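# Unclip both clips from the cell, leads left connected

## Task

Remove both clips from the cell and set them down somewhere away from it, keeping the strips unbent and the leads still connected to the cell.

## Robot and tools

Robot: two six-joint arms with parallel grippers, left_arm and right_arm. Each base sits slightly off its nominal spot: left_arm at about (-0.035, +0.252, +0.022) m and right_arm at about (-0.024, -0.355, +0.018) m in the scene frame, both facing nearly along +x. A camera stand is fixed behind the arms.

Frames: the scene frame has its origin at table height midway between the nominal bases, +x pointing out over the table, +y toward left_arm, +z up. Arm names do not match image left and right. Each arm reports its hand position, orientation and targets in its own base frame. The table and the fixed cameras use the scene frame. end_effector_position is in metres and marks the point between the finger pads, roughly 1 cm behind the tips. The fingers point along the gripper's +z axis and close along its y axis. Printed hand poses can be off by a few centimetres, more at long reach.

The row: every command row has 14 numbers, one list covering both arms: seven for left_arm, then seven for right_arm, even if only one arm should move. Within each arm the order is fixed and unusual: shoulder, wrist pitch, waist, elbow, wrist roll, wrist yaw, then gripper opening. The six joint numbers are absolute target angles in radians, the same values Joint positions prints, not offsets. Stated ranges: shoulder 0.000 to 3.142, wrist pitch -1.571 to 1.571, waist -2.618 to 3.054, elbow 0.000 to 3.142, wrist roll -2.094 to 2.094, wrist yaw -1.571 to 1.571. A real end can differ from the stated one by up to 0.059 rad. A target beyond a range end by more than 0.059 rad and farther out than the current angle gets the call refused; a target past the true end is clipped there, sometimes with the line "joint sent to its limit". The opening is an absolute command from -1 (closed) to +1 (fully open, 0.094 m pad gap). To leave an arm or gripper unchanged, resend its present Joint targets and opening; a 0 for the opening is a real half-closed command.

Tools:
- execute_actions(actions, cameras): actions is a list of actions; each action is a table of up to 15 rows, one per 1/30 s control step, and a short table repeats its final row to fill 15 steps. An empty list returns the full state plus images. cameras picks views by name, ["all"] or [].
- move(target, speed, blend, opening_speed, grip_force, blocking, cameras): target is one 14-number row or a list of up to 15 rows, all absolute joint angles in the same order. Joints travel in step so the hand follows a curve; there is no obstacle avoidance. speed is the top speed in rad/s (0.01 to 12.57, default 0.5) of whichever joint has the longest travel, one value or one per target. blend in rad rounds corners between list targets (0 means stop at each). opening_speed is how fast the opening command changes, per second on the -1..+1 scale, at least 0.2; use it to close gently. grip_force is a per-pad force cap in newtons, 10 to 50, one value or one per arm; it persists, and lower values close slowly. blocking=false returns after about 0.5 s while the move continues; a new move then takes over from the current point. Gripper changes in a later list target happen only once everything is at rest there. The result adds a "move:" line: done, off_target (resting more than 0.035 rad from target), moving, held, fault, and possibly limits=held. Neither done nor off_target tells you about contact.
- wait(seconds 0 to 10, cameras): lets time pass with commands held; a running move continues.
- stop(cameras): brakes the current move to rest.
- zoom_image(camera, region): camera is cam_head_left or cam_head_right; region [x0, y0, x1, y1] in image pixels, top-left origin, at most 504 by 504, taken from the latest full image.
- read_manual(section): licence text only.
- finished_scene(scene): the current scene's number; ends the scene irrevocably, so the result must already hold without the robot.

Result lines: Joint positions and Joint velocities list each arm's six joints in row order, then the pad gap (m, m/s). Joint targets shows what the joints are currently being driven to. Tool commands shows current opening commands. grip_measured reads on the -1..+1 scale and can read about 2.5 mm wide when empty. Joint torques follow the same order, include gravity, carry offsets and noise; items 1, 3 and 4 wrap at ±28 N m. "joint command not followed" means the clearance check altered that arm's steps. Action calls also list joint positions at some steps. MOTOR HOT appears at 75 °C; at 90 °C an OVER-TEMPERATURE FAULT folds that arm away for the rest of the scene, and at 100 °C it collapses.

Motion limits: each step's target may lead the measured angle by at most 0.339 rad (waist, shoulder, elbow) or 2.2 rad (wrist joints); a step that would shift the hand over 200 mm is scaled back. Tiny turns may not start, and an unfinished motion should be recommanded.

Gripping: the commanded opening is where grip_measured is driven. Squeeze rises about 1 N per 0.001 past first touch, then jumps to the force cap near 20 N. Release by commanding well above grip_measured.

Cameras: cam_head_left and cam_head_right, each 896x504, on one rigid head bar behind the arms looking down at the table; calibration is approximate.

Avoid: dropping clips or letting them fall off the table, releasing moving parts, fast impacts with the table or fixed objects, strong pressing, bending the clip strips, pulling leads out, any contact between the arms (including one gripper closing on the other's fingers), strain on arm camera cables, and long holds with stretched arms or pushing against unreachable targets, which overheat motors.

Each tool is called after ">>>" by a JSON object that holds its "method" and its "body".

## Session

>>> {"method": "execute_actions", "body": {"actions": []}}

Scene clock: 0.00 s.
left_arm: end_effector_position=(+0.3731, +0.0460, +0.2853) grip_measured=+1.000 end_effector_quat_wxyz=(+0.555, -0.134, +0.813, +0.117) | right_arm: end_effector_position=(+0.3237, +0.0432, +0.2197) grip_measured=+1.000 end_effector_quat_wxyz=(+0.631, +0.051, +0.773, +0.051)
Joint names: [shoulder, wrist pitch, waist, elbow, wrist roll, wrist yaw]
Joint positions: left_arm=[1.101 -0.25 -0.074 0.952 -0.124 -0.414 0.094] | right_arm=[0.789 0.176 0.263 0.406 0.197 0.243 0.094]
Joint velocities: within noise
Joint torques (N m): no reading
Heat: left arm: 26 °C; right arm: 21 °C.
Joint targets: left_arm=[1.091 -0.243 -0.074 0.965 -0.125 -0.418] | right_arm=[0.780 0.187 0.263 0.420 0.196 0.244]
Tool commands: left_gripper/opening=+1.0 right_gripper/opening=+1.0

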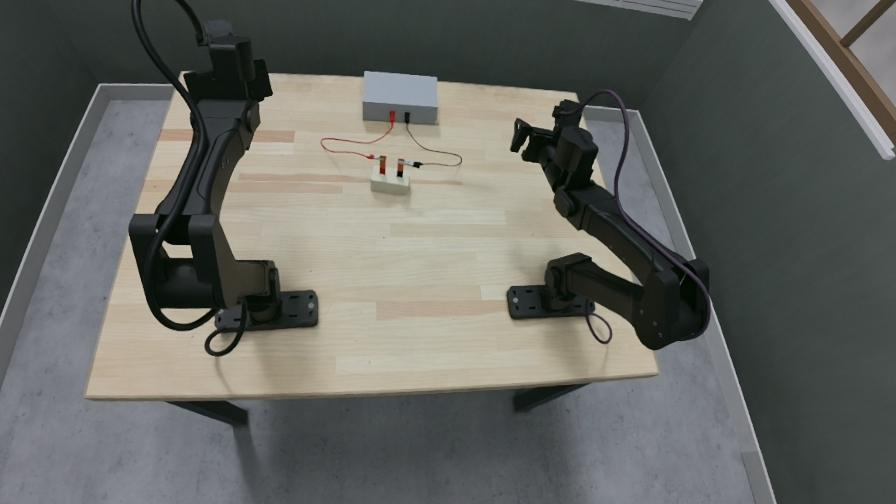

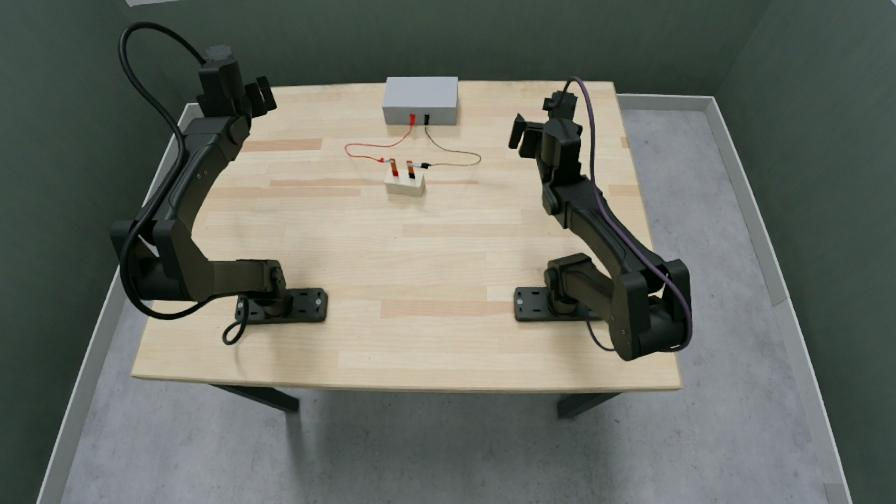

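>>> {"method": "zoom_image", "body": {"camera": "cam_head_left", "region": [340, 130, 440, 210]}}

>>> {"method": "zoom_image", "body": {"camera": "cam_head_right", "region": [360, 130, 460, 210]}}

Scaled by 5.040 from the camera's 896x504 image, which has a finer 1280x720 frame.

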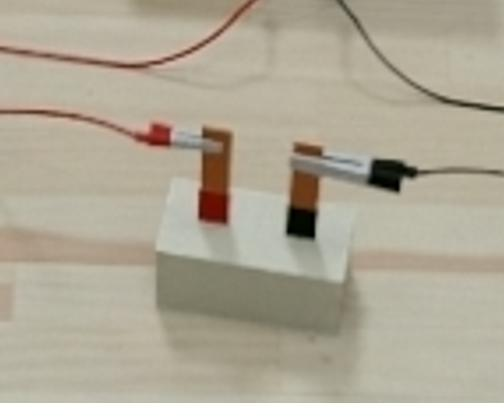

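Scaled by 5.040 from the camera's 896x504 image, which has a finer 1280x720 frame.

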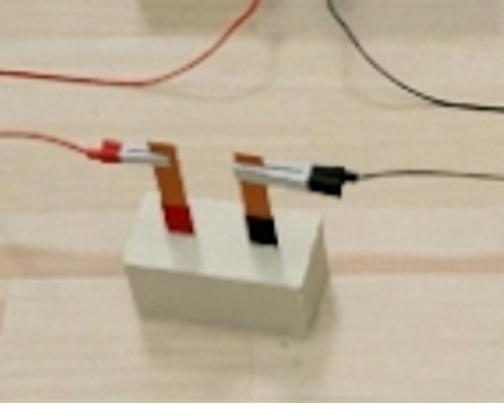

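>>> {"method": "zoom_image", "body": {"camera": "cam_head_left", "region": [362, 144, 432, 184]}}

>>> {"method": "zoom_image", "body": {"camera": "cam_head_right", "region": [370, 144, 440, 184]}}

Scaled by 7.200 from the camera's 896x504 image, which has a finer 1280x720 frame.

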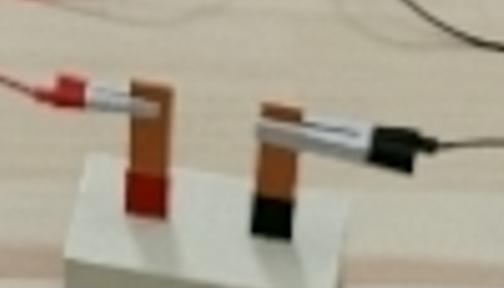

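Scaled by 7.200 from the camera's 896x504 image, which has a finer 1280x720 frame.

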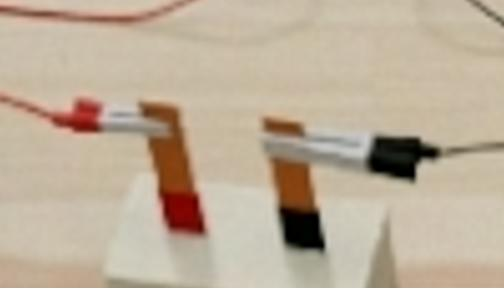

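>>> {"method": "move", "body": {"target": [[1.091,-0.243,-0.074,0.965,-0.125,-0.418,1,2.137,-1.543,0.263,2.109,-0.67,0,1],[1.091,-0.243,-0.074,0.965,-0.125,-0.418,1,2.137,-1.543,0.746,2.109,-0.67,0,1]], "speed": 0.8, "blend": 0.05, "cameras": ["all"]}}

>>> {"method": "zoom_image", "body": {"camera": "cam_head_left", "region": [340, 110, 480, 210]}}

>>> {"method": "zoom_image", "body": {"camera": "cam_head_right", "region": [350, 110, 490, 210]}}

Scene clock: 31.30 s.
left_arm: end_effector_position=(+0.3731, +0.0460, +0.2853) grip_measured=+1.000 end_effector_quat_wxyz=(+0.555, -0.134, +0.813, +0.117) | right_arm: end_effector_position=(+0.2955, +0.2757, +0.1440) grip_measured=+1.000 end_effector_quat_wxyz=(-0.001, -0.649, +0.760, -0.003)
Joint names: [shoulder, wrist pitch, waist, elbow, wrist roll, wrist yaw]
Joint positions: left_arm=[1.101 -0.25 -0.074 0.952 -0.124 -0.414 0.094] | right_arm=[2.12 -1.535 0.751 2.082 -0.662 0.007 0.094]
Joint torques (N m): left_arm=[-3.67 1.67 0.01 6.61 0.03 -0.17] | right_arm=[-10.59 0.36 -0.49 7.54 -0.04 -0.08]
Heat: left arm: 29 °C; right arm: 24 °C.
Joint targets: left_arm=[1.091 -0.243 -0.074 0.965 -0.125 -0.418] | right_arm=[2.137 -1.543 0.746 2.109 -0.670 0.000]
move: done

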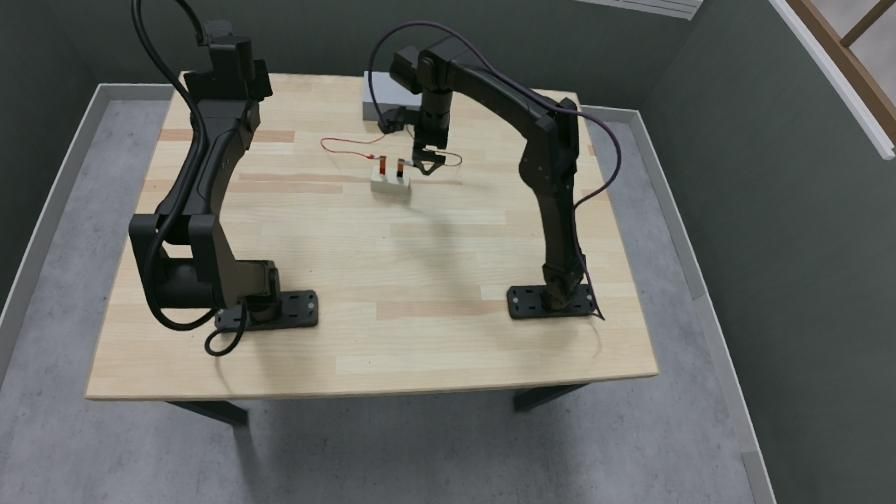

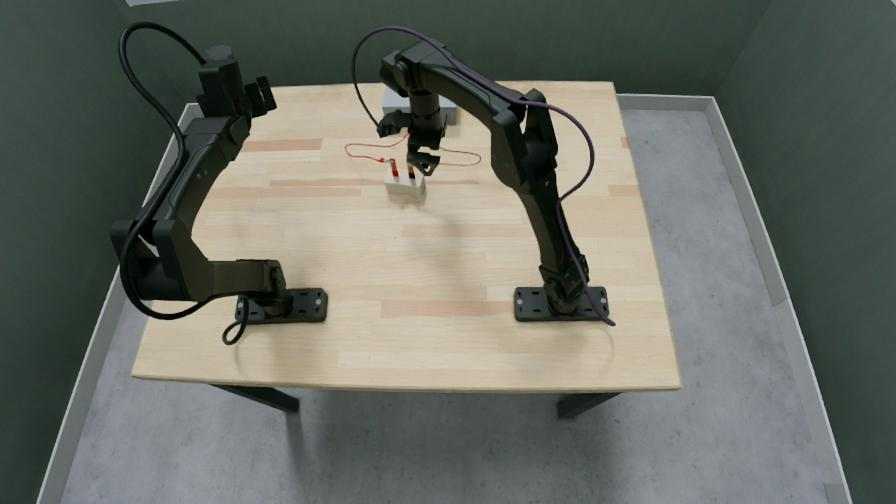

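Scaled by 3.600 from the camera's 896x504 image, which has a finer 1280x720 frame.

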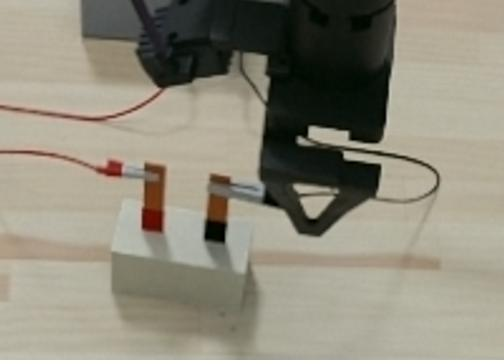

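Scaled by 3.600 from the camera's 896x504 image, which has a finer 1280x720 frame.

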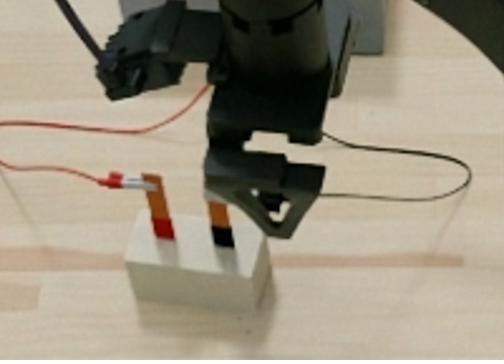

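>>> {"method": "zoom_image", "body": {"camera": "cam_head_left", "region": [395, 135, 465, 185]}}

>>> {"method": "zoom_image", "body": {"camera": "cam_head_right", "region": [395, 135, 465, 185]}}

Scaled by 7.200 from the camera's 896x504 image, which has a finer 1280x720 frame.

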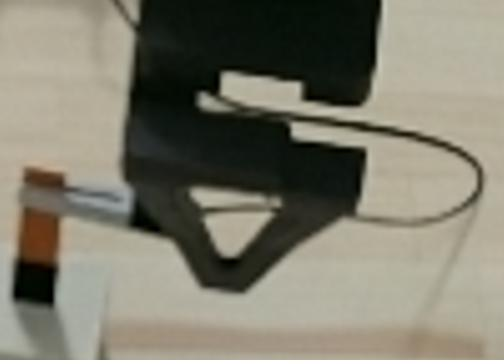

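Scaled by 7.200 from the camera's 896x504 image, which has a finer 1280x720 frame.

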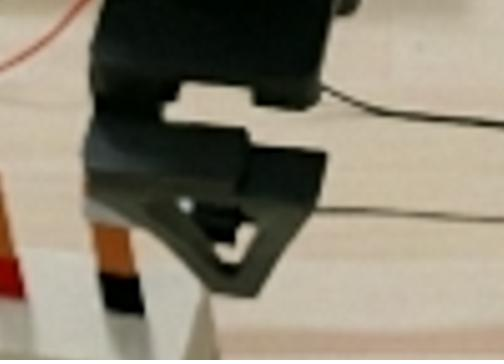

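>>> {"method": "move", "body": {"target": [1.091,-0.243,-0.074,0.965,-0.125,-0.418,1,2.268,-1.57,0.755,2.28,-0.66,0,1], "cameras": ["all"]}}

>>> {"method": "zoom_image", "body": {"camera": "cam_head_left", "region": [380, 135, 450, 185]}}

>>> {"method": "zoom_image", "body": {"camera": "cam_head_right", "region": [380, 135, 450, 185]}}

Scene clock: 41.33 s.
left_arm: end_effector_position=(+0.3731, +0.0460, +0.2853) grip_measured=+1.000 end_effector_quat_wxyz=(+0.555, -0.134, +0.813, +0.117) | right_arm: end_effector_position=(+0.3168, +0.2956, +0.1353) grip_measured=+1.000 end_effector_quat_wxyz=(+0.007, -0.649, +0.760, -0.003)
Joint names: [shoulder, wrist pitch, waist, elbow, wrist roll, wrist yaw]
Joint positions: left_arm=[1.101 -0.25 -0.074 0.952 -0.124 -0.414 0.094] | right_arm=[2.247 -1.562 0.751 2.253 -0.662 0.007 0.094]
Joint torques (N m): left_arm=[-3.59 1.69 0.09 6.56 0 -0.16] | right_arm=[-11.32 0.39 0.34 7.56 0.07 -0.07]
Heat: left arm: 30 °C; right arm: 23 °C.
Joint targets: left_arm=[1.091 -0.243 -0.074 0.965 -0.125 -0.418] | right_arm=[2.268 -1.570 0.755 2.280 -0.660 0.000]
move: done

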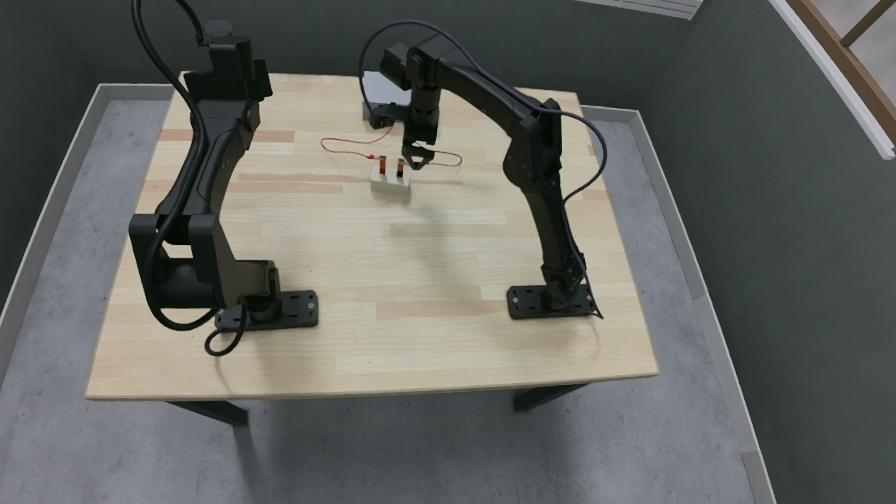

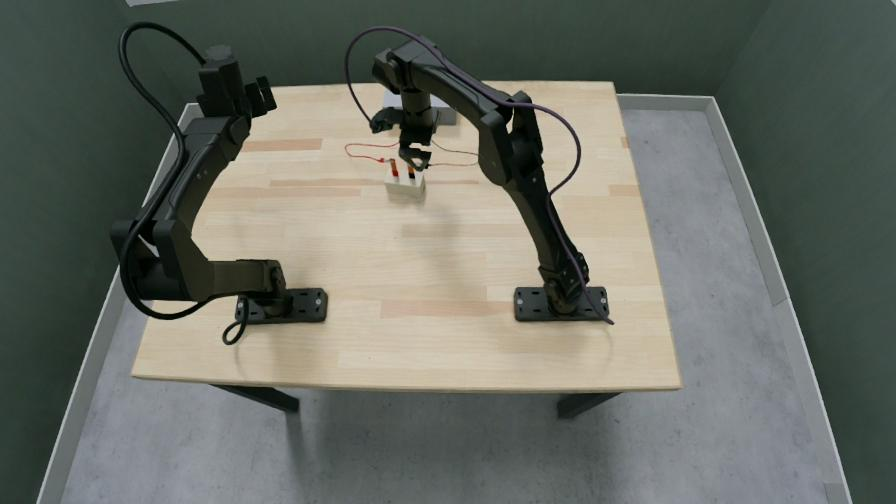

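Scaled by 7.200 from the camera's 896x504 image, which has a finer 1280x720 frame.

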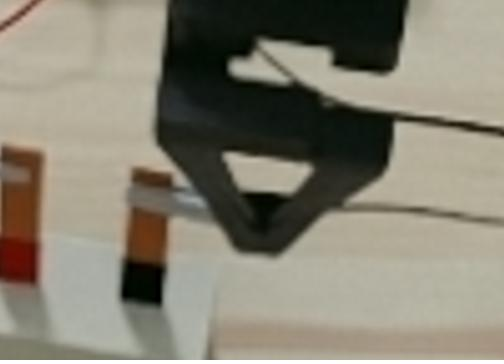

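Scaled by 7.200 from the camera's 896x504 image, which has a finer 1280x720 frame.

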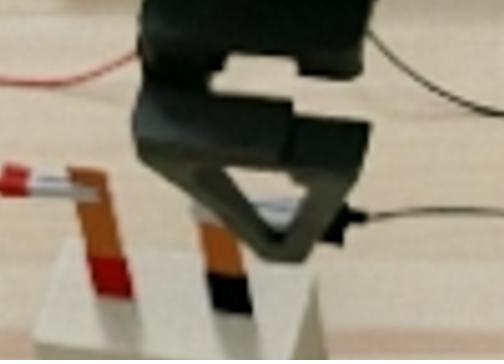

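>>> {"method": "move", "body": {"target": [1.091,-0.243,-0.074,0.965,-0.125,-0.418,1,2.246,-1.347,0.755,2.022,-0.66,0,1], "cameras": ["all"], "speed": 0.2}}

>>> {"method": "zoom_image", "body": {"camera": "cam_head_left", "region": [380, 135, 450, 185]}}

>>> {"method": "zoom_image", "body": {"camera": "cam_head_right", "region": [380, 135, 450, 185]}}

Scene clock: 47.93 s.
left_arm: end_effector_position=(+0.3731, +0.0460, +0.2853) grip_measured=+1.000 end_effector_quat_wxyz=(+0.555, -0.134, +0.813, +0.117) | right_arm: end_effector_position=(+0.3182, +0.2968, +0.0785) grip_measured=+1.000 end_effector_quat_wxyz=(-0.004, -0.649, +0.760, -0.003)
Joint names: [shoulder, wrist pitch, waist, elbow, wrist roll, wrist yaw]
Joint positions: left_arm=[1.101 -0.25 -0.074 0.952 -0.124 -0.414 0.094] | right_arm=[2.247 -1.358 0.751 2.026 -0.662 0.007 0.094]
Joint torques (N m): left_arm=[-3.6 1.67 0.03 6.57 0.01 -0.16] | right_arm=[-13.3 0.51 0.35 5.2 0.07 -0.07]
Heat: left arm: 30 °C; right arm: 23 °C.
Joint targets: left_arm=[1.091 -0.243 -0.074 0.965 -0.125 -0.418] | right_arm=[2.246 -1.347 0.755 2.022 -0.660 0.000]
move: done

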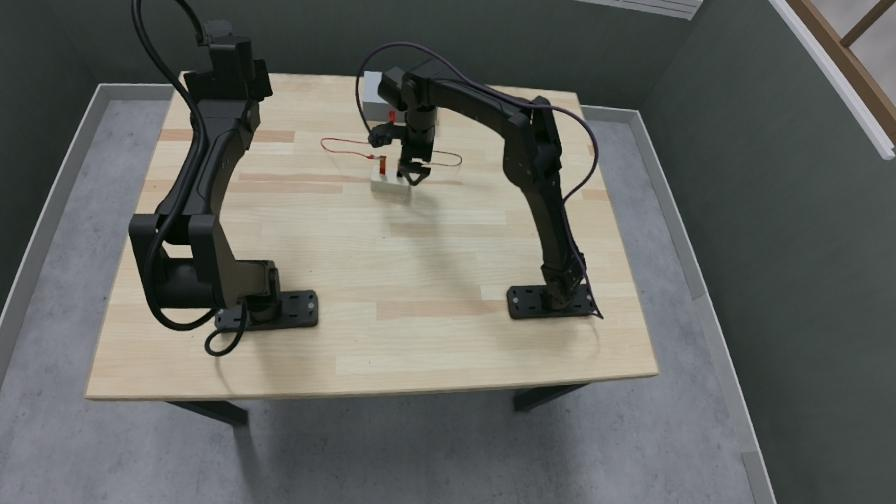

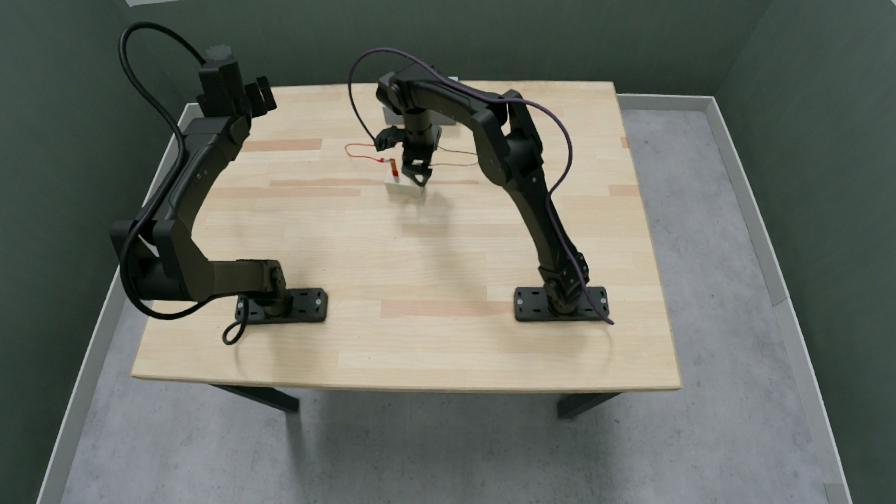

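Scaled by 7.200 from the camera's 896x504 image, which has a finer 1280x720 frame.

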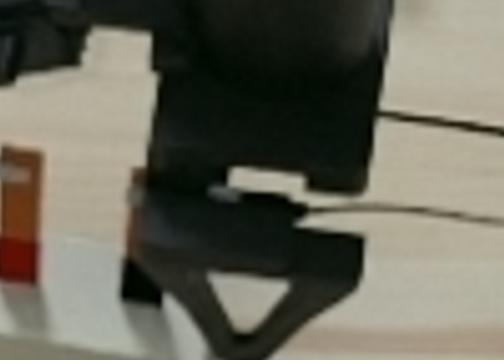

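Scaled by 7.200 from the camera's 896x504 image, which has a finer 1280x720 frame.

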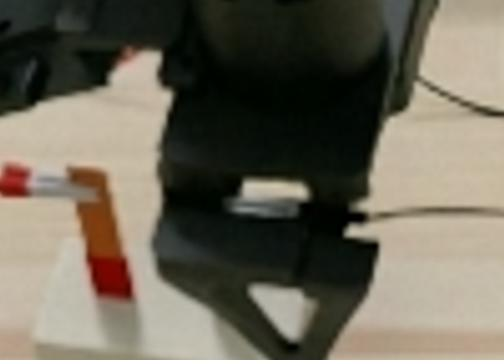

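>>> {"method": "move", "body": {"target": [1.091,-0.243,-0.074,0.965,-0.125,-0.418,1,2.246,-1.347,0.755,2.022,-0.66,0,-0.4], "cameras": ["all"], "opening_speed": 0.6}}

>>> {"method": "zoom_image", "body": {"camera": "cam_head_left", "region": [380, 135, 450, 185]}}

>>> {"method": "zoom_image", "body": {"camera": "cam_head_right", "region": [380, 135, 450, 185]}}

Scene clock: 52.53 s.
left_arm: end_effector_position=(+0.3731, +0.0460, +0.2853) grip_measured=+1.000 end_effector_quat_wxyz=(+0.555, -0.134, +0.813, +0.117) | right_arm: end_effector_position=(+0.3183, +0.2969, +0.0785) grip_measured=-0.399 end_effector_quat_wxyz=(-0.004, -0.649, +0.760, -0.003)
Joint names: [shoulder, wrist pitch, waist, elbow, wrist roll, wrist yaw]
Joint positions: left_arm=[1.101 -0.25 -0.074 0.952 -0.124 -0.414 0.094] | right_arm=[2.247 -1.357 0.751 2.026 -0.662 0.007 0.028]
Joint torques (N m): left_arm=[-3.7 1.67 0.02 6.63 0.02 -0.17] | right_arm=[-13.29 0.51 0.34 5.2 0.07 -0.07]
Heat: left arm: 30 °C; right arm: 22 °C.
Joint targets: left_arm=[1.091 -0.243 -0.074 0.965 -0.125 -0.418] | right_arm=[2.246 -1.347 0.755 2.022 -0.660 0.000]
move: done

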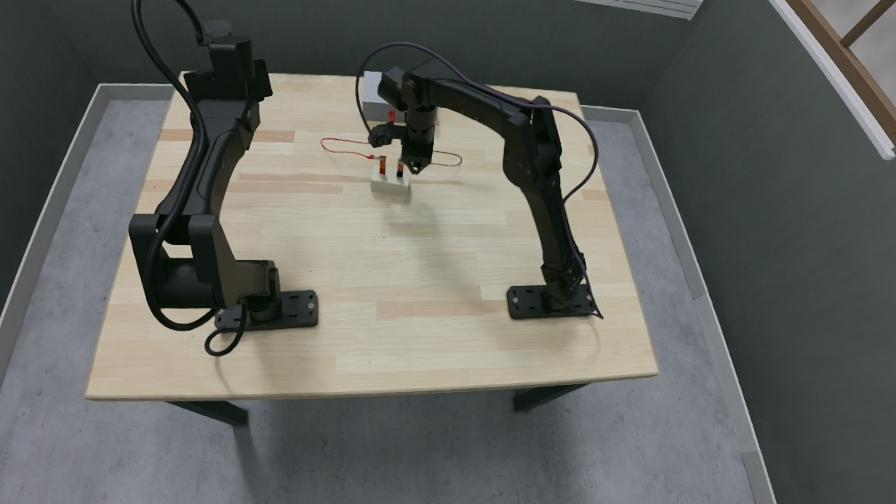

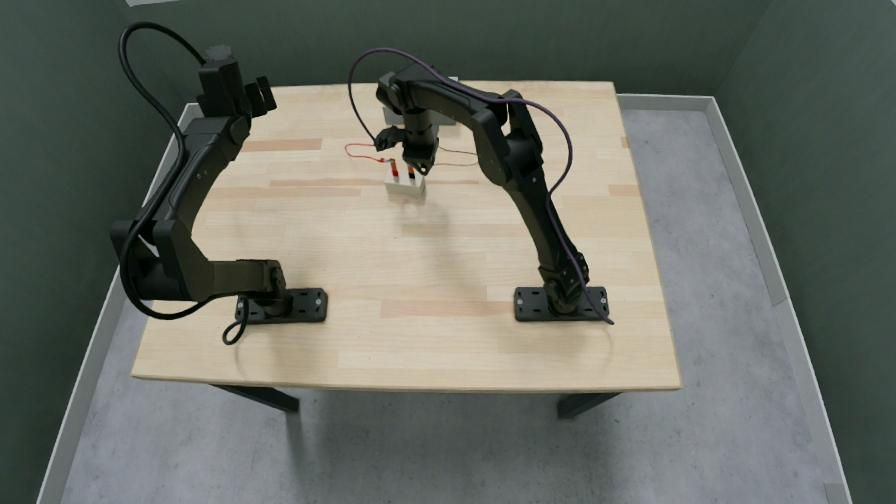

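Scaled by 7.200 from the camera's 896x504 image, which has a finer 1280x720 frame.

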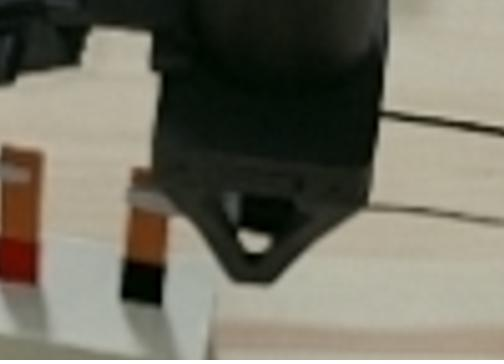

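Scaled by 7.200 from the camera's 896x504 image, which has a finer 1280x720 frame.

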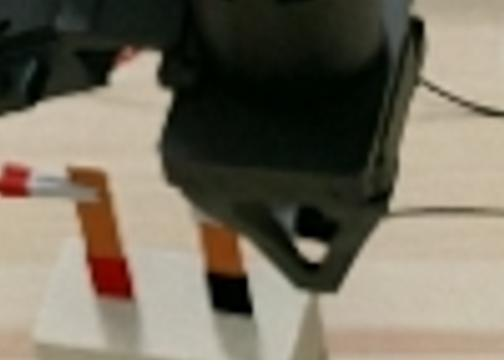

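>>> {"method": "move", "body": {"target": [1.091,-0.243,-0.074,0.965,-0.125,-0.418,1,2.246,-1.347,0.755,2.022,-0.66,0,-0.65], "cameras": ["all"], "opening_speed": 0.3, "grip_force": 20}}

>>> {"method": "zoom_image", "body": {"camera": "cam_head_left", "region": [385, 145, 435, 181]}}

>>> {"method": "zoom_image", "body": {"camera": "cam_head_right", "region": [395, 145, 445, 181]}}

>>> {"method": "move", "body": {"target": [1.091,-0.243,-0.074,0.965,-0.125,-0.418,1,2.246,-1.347,0.755,2.022,-0.66,0,-0.8], "cameras": ["all"], "opening_speed": 0.2}}

>>> {"method": "zoom_image", "body": {"camera": "cam_head_left", "region": [385, 145, 435, 181]}}

>>> {"method": "zoom_image", "body": {"camera": "cam_head_right", "region": [395, 145, 445, 181]}}

Scene clock: 56.63 s.
left_arm: end_effector_position=(+0.3731, +0.0460, +0.2853) grip_measured=+1.000 end_effector_quat_wxyz=(+0.555, -0.134, +0.813, +0.117) | right_arm: end_effector_position=(+0.3183, +0.2969, +0.0785) grip_measured=-0.649 end_effector_quat_wxyz=(-0.004, -0.649, +0.760, -0.003)
Joint names: [shoulder, wrist pitch, waist, elbow, wrist roll, wrist yaw]
Joint positions: left_arm=[1.101 -0.25 -0.074 0.952 -0.124 -0.414 0.094] | right_arm=[2.247 -1.357 0.751 2.026 -0.662 0.007 0.017]
Joint torques (N m): left_arm=[-3.6 1.67 0.08 6.53 0.01 -0.16] | right_arm=[-13.29 0.51 0.34 5.19 0.07 -0.07]
Heat: left arm: 30 °C; right arm: 22 °C.
Joint targets: left_arm=[1.091 -0.243 -0.074 0.965 -0.125 -0.418] | right_arm=[2.246 -1.347 0.755 2.022 -0.660 0.000]
grip_force (N): 20, 20
move: done

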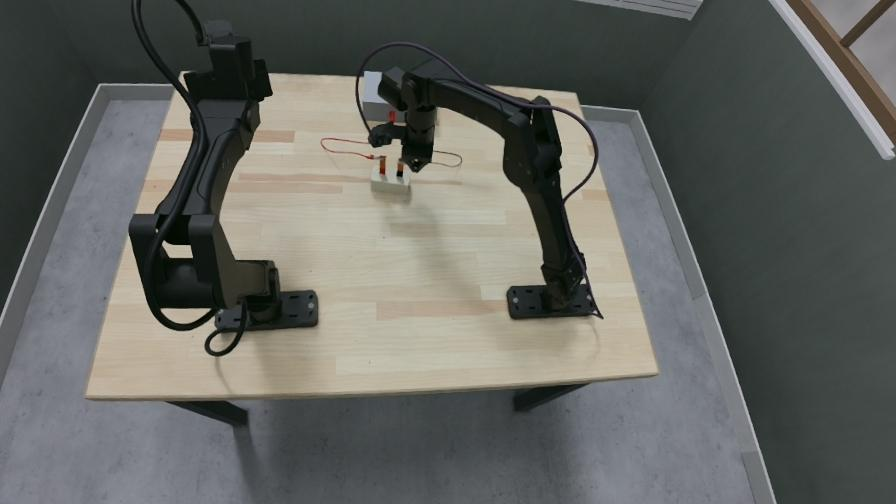

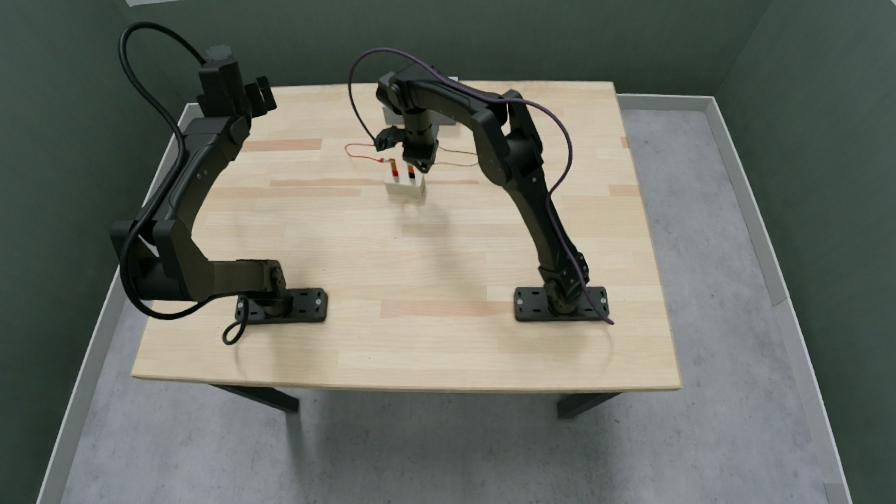

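Scaled by 10.080 from the camera's 896x504 image, which has a finer 1280x720 frame.

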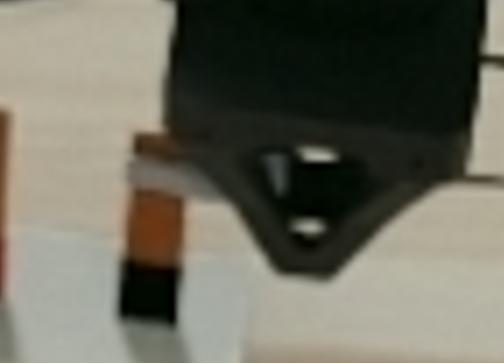

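Scaled by 10.080 from the camera's 896x504 image, which has a finer 1280x720 frame.

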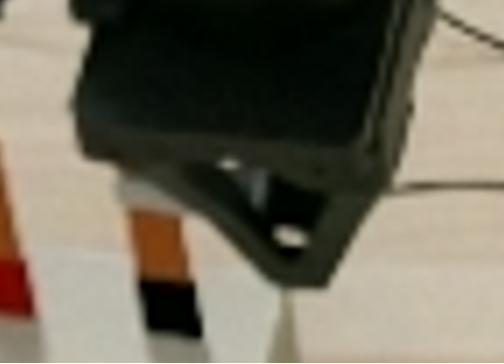

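Scene clock: 57.60 s.
left_arm: end_effector_position=(+0.3731, +0.0460, +0.2853) grip_measured=+1.000 end_effector_quat_wxyz=(+0.555, -0.134, +0.813, +0.117) | right_arm: end_effector_position=(+0.3183, +0.2969, +0.0785) grip_measured=-0.760 end_effector_quat_wxyz=(-0.004, -0.649, +0.760, -0.003)
Joint names: [shoulder, wrist pitch, waist, elbow, wrist roll, wrist yaw]
Joint positions: left_arm=[1.101 -0.25 -0.074 0.952 -0.124 -0.414 0.094] | right_arm=[2.247 -1.357 0.751 2.026 -0.662 0.007 0.011]
Joint torques (N m): left_arm=[-3.62 1.68 0.03 6.61 0.01 -0.17] | right_arm=[-13.29 0.51 0.35 5.2 0.07 -0.07]
Heat: left arm: 30 °C; right arm: 22 °C.
Joint targets: left_arm=[1.091 -0.243 -0.074 0.965 -0.125 -0.418] | right_arm=[2.246 -1.347 0.755 2.022 -0.660 0.000]
grip_force (N): 20, 20
move: done

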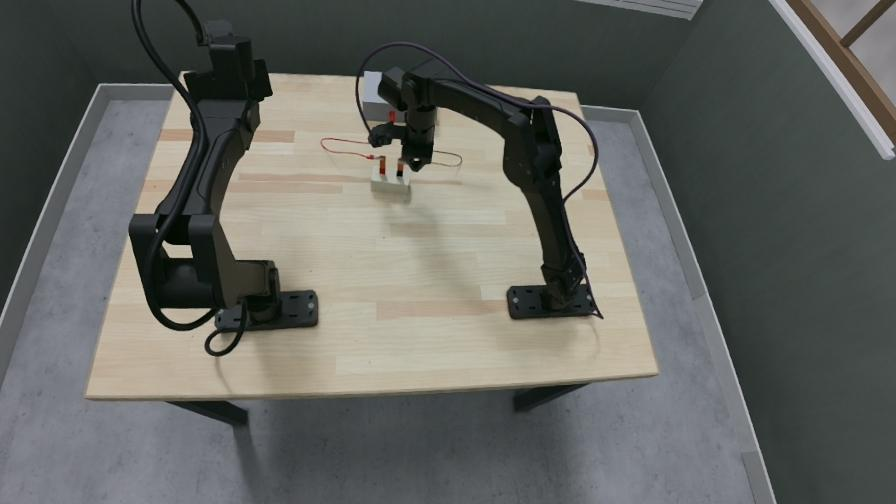

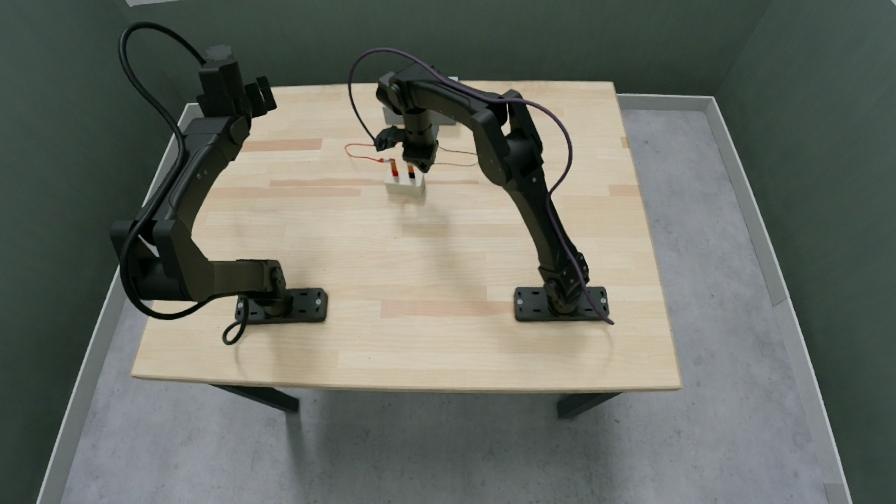

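Scaled by 10.080 from the camera's 896x504 image, which has a finer 1280x720 frame.

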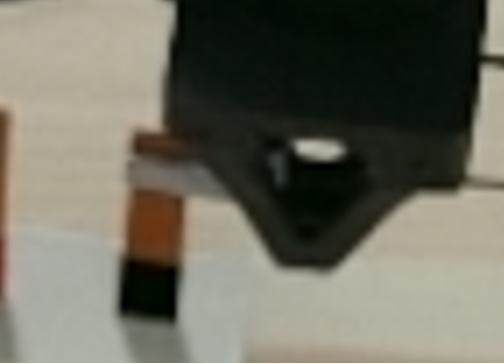

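Scaled by 10.080 from the camera's 896x504 image, which has a finer 1280x720 frame.

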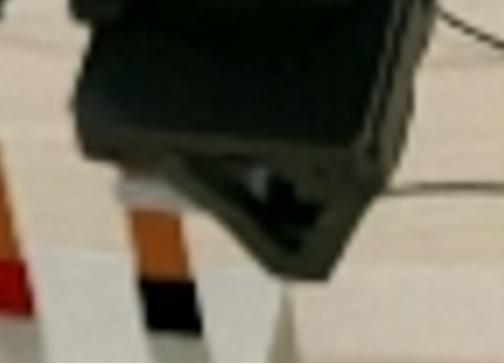

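>>> {"method": "wait", "body": {"seconds": 1, "cameras": ["all"]}}

>>> {"method": "zoom_image", "body": {"camera": "cam_head_left", "region": [385, 145, 435, 181]}}

>>> {"method": "zoom_image", "body": {"camera": "cam_head_right", "region": [395, 145, 445, 181]}}

Scene clock: 60.23 s.
left_arm: end_effector_position=(+0.3731, +0.0460, +0.2853) grip_measured=+1.000 end_effector_quat_wxyz=(+0.555, -0.134, +0.813, +0.117) | right_arm: end_effector_position=(+0.3183, +0.2969, +0.0785) grip_measured=-0.760 end_effector_quat_wxyz=(-0.004, -0.649, +0.760, -0.003)
Joint names: [shoulder, wrist pitch, waist, elbow, wrist roll, wrist yaw]
Joint positions: left_arm=[1.101 -0.25 -0.074 0.952 -0.124 -0.414 0.094] | right_arm=[2.247 -1.357 0.751 2.026 -0.662 0.007 0.011]
Joint torques (N m): left_arm=[-3.66 1.67 0.02 6.64 0.02 -0.16] | right_arm=[-13.29 0.51 0.35 5.2 0.07 -0.07]
Heat: left arm: 30 °C; right arm: 22 °C.
Joint targets: left_arm=[1.091 -0.243 -0.074 0.965 -0.125 -0.418] | right_arm=[2.246 -1.347 0.755 2.022 -0.660 0.000]
Tool commands: left_gripper/opening=+1.0 right_gripper/opening=-0.8
grip_force (N): 20, 20
wait: 1.00 s; at rest from the start

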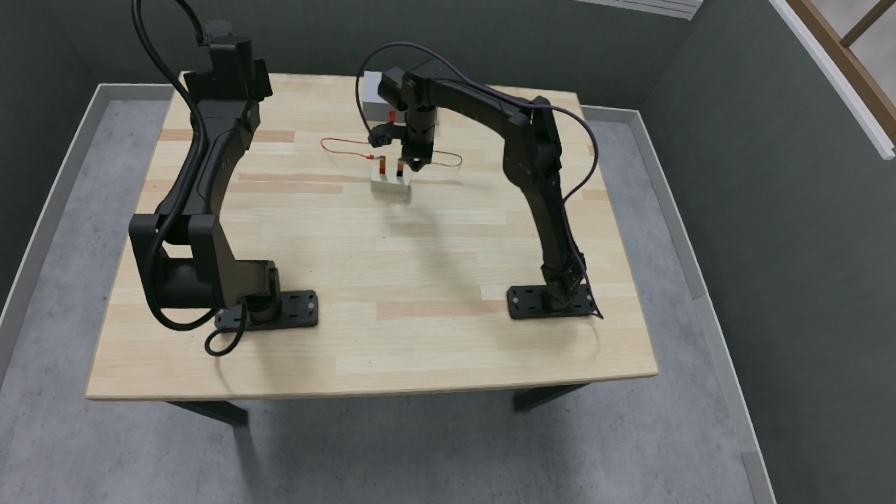

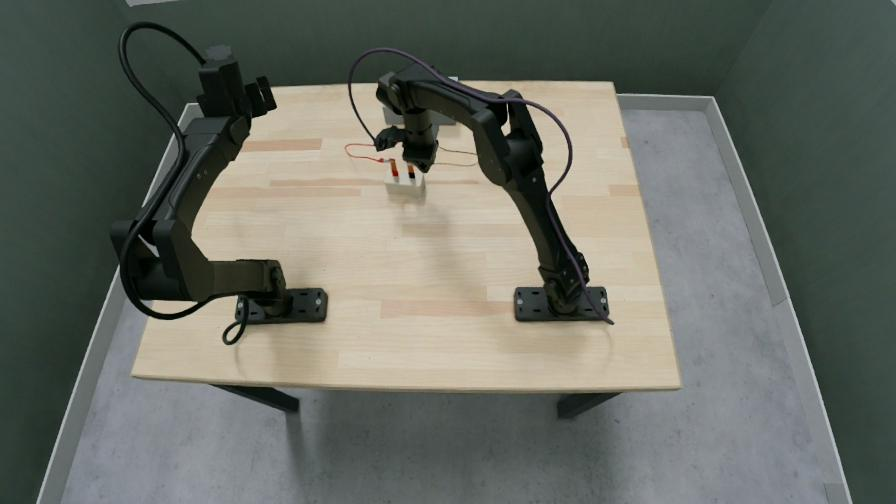

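Scaled by 10.080 from the camera's 896x504 image, which has a finer 1280x720 frame.

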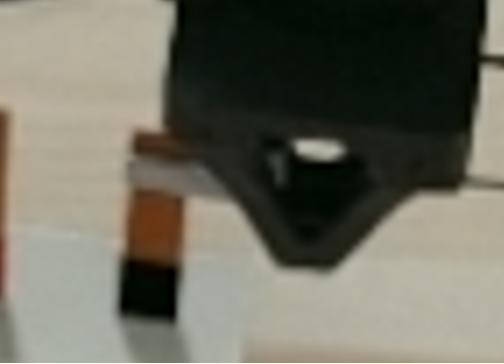

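Scaled by 10.080 from the camera's 896x504 image, which has a finer 1280x720 frame.

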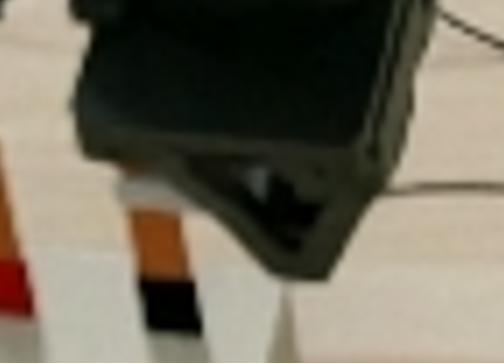

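>>> {"method": "move", "body": {"target": [1.091,-0.243,-0.074,0.965,-0.125,-0.418,1,2.246,-1.347,0.755,2.022,-0.66,0,-0.95], "cameras": ["all"], "opening_speed": 0.2, "grip_force": 35}}

>>> {"method": "zoom_image", "body": {"camera": "cam_head_left", "region": [385, 145, 435, 181]}}

>>> {"method": "zoom_image", "body": {"camera": "cam_head_right", "region": [395, 145, 445, 181]}}

Scene clock: 63.27 s.
left_arm: end_effector_position=(+0.3731, +0.0460, +0.2853) grip_measured=+1.000 end_effector_quat_wxyz=(+0.555, -0.134, +0.813, +0.117) | right_arm: end_effector_position=(+0.3183, +0.2969, +0.0785) grip_measured=-0.773 end_effector_quat_wxyz=(-0.004, -0.649, +0.760, -0.003)
Joint names: [shoulder, wrist pitch, waist, elbow, wrist roll, wrist yaw]
Joint positions: left_arm=[1.101 -0.25 -0.074 0.952 -0.124 -0.414 0.094] | right_arm=[2.247 -1.357 0.751 2.026 -0.662 0.007 0.011]
Joint torques (N m): left_arm=[-3.7 1.67 -0.01 6.57 0.03 -0.15] | right_arm=[-13.27 0.51 0.35 5.2 0.07 -0.07]
Heat: left arm: 30 °C; right arm: 22 °C.
Joint targets: left_arm=[1.091 -0.243 -0.074 0.965 -0.125 -0.418] | right_arm=[2.246 -1.347 0.755 2.022 -0.660 0.000]
grip_force (N): 35, 35
move: done

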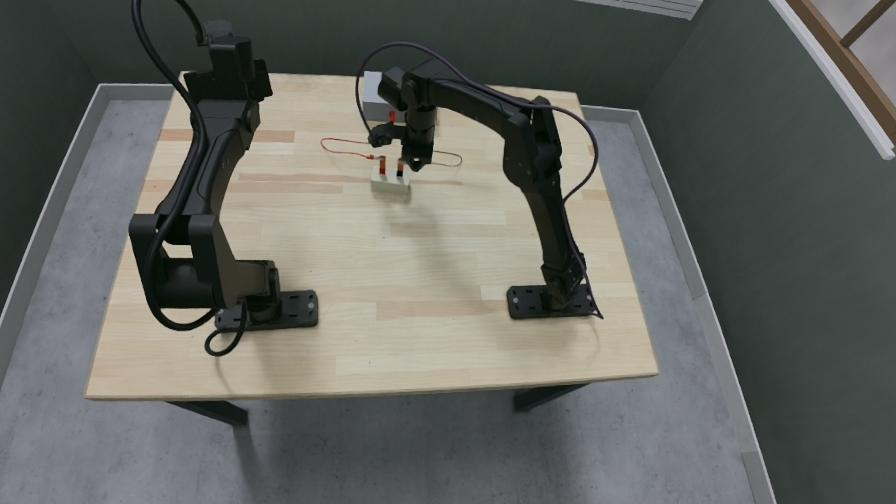

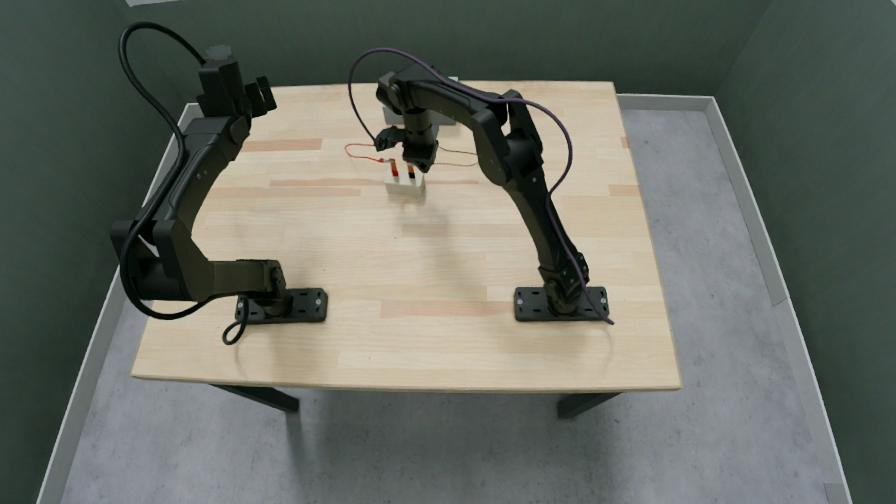

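Scaled by 10.080 from the camera's 896x504 image, which has a finer 1280x720 frame.

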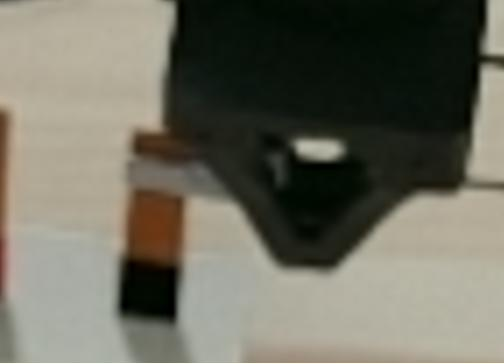

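Scaled by 10.080 from the camera's 896x504 image, which has a finer 1280x720 frame.

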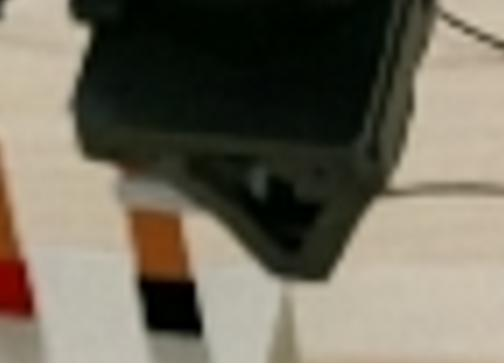

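>>> {"method": "move", "body": {"target": [1.091,-0.243,-0.074,0.965,-0.125,-0.418,1,2.223,-1.332,0.747,1.984,-0.668,0,-0.95], "cameras": ["all"], "speed": 0.05}}

>>> {"method": "zoom_image", "body": {"camera": "cam_head_left", "region": [385, 145, 435, 181]}}

>>> {"method": "zoom_image", "body": {"camera": "cam_head_right", "region": [395, 145, 445, 181]}}

Scene clock: 67.83 s.
left_arm: end_effector_position=(+0.3731, +0.0460, +0.2853) grip_measured=+1.000 end_effector_quat_wxyz=(+0.555, -0.134, +0.813, +0.117) | right_arm: end_effector_position=(+0.3149, +0.2938, +0.0695) grip_measured=-0.773 end_effector_quat_wxyz=(-0.013, -0.649, +0.760, -0.004)
Joint names: [shoulder, wrist pitch, waist, elbow, wrist roll, wrist yaw]
Joint positions: left_arm=[1.101 -0.25 -0.074 0.952 -0.124 -0.414 0.094] | right_arm=[2.247 -1.339 0.751 1.989 -0.662 0.007 0.011]
Joint torques (N m): left_arm=[-3.75 1.67 0.03 6.5 0.01 -0.16] | right_arm=[-15.15 0.45 -0.39 5.05 -0.02 -0.07]
Heat: left arm: 30 °C; right arm: 22 °C.
Joint targets: left_arm=[1.091 -0.243 -0.074 0.965 -0.125 -0.418] | right_arm=[2.223 -1.332 0.747 1.984 -0.668 0.000]
grip_force (N): 35, 35
move: done

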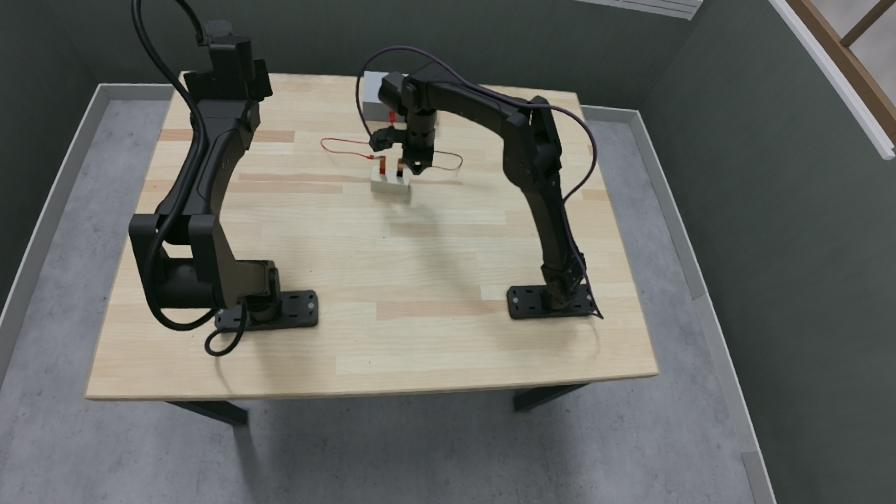

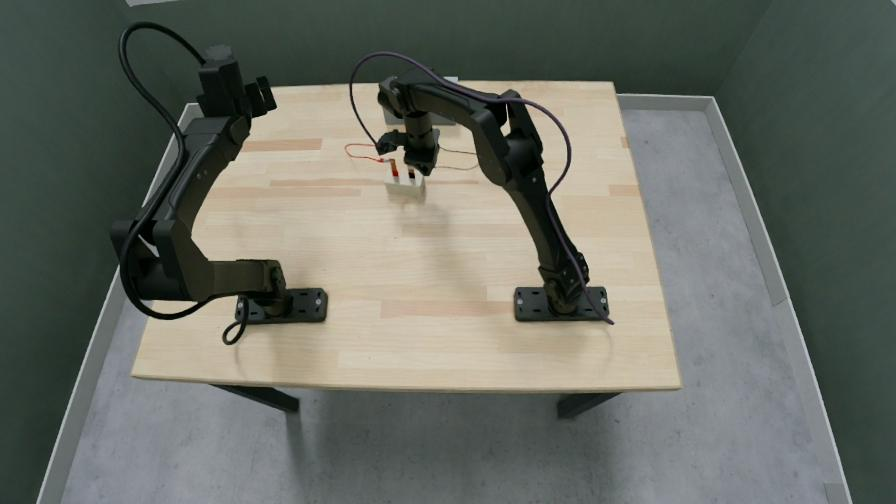

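Scaled by 10.080 from the camera's 896x504 image, which has a finer 1280x720 frame.

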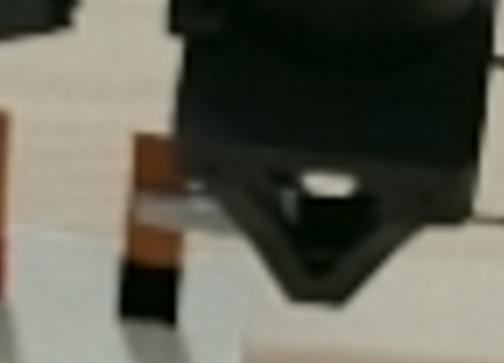

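Scaled by 10.080 from the camera's 896x504 image, which has a finer 1280x720 frame.

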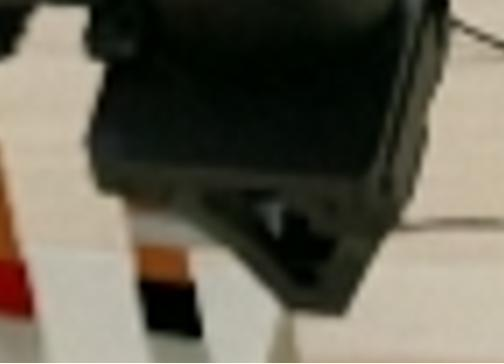

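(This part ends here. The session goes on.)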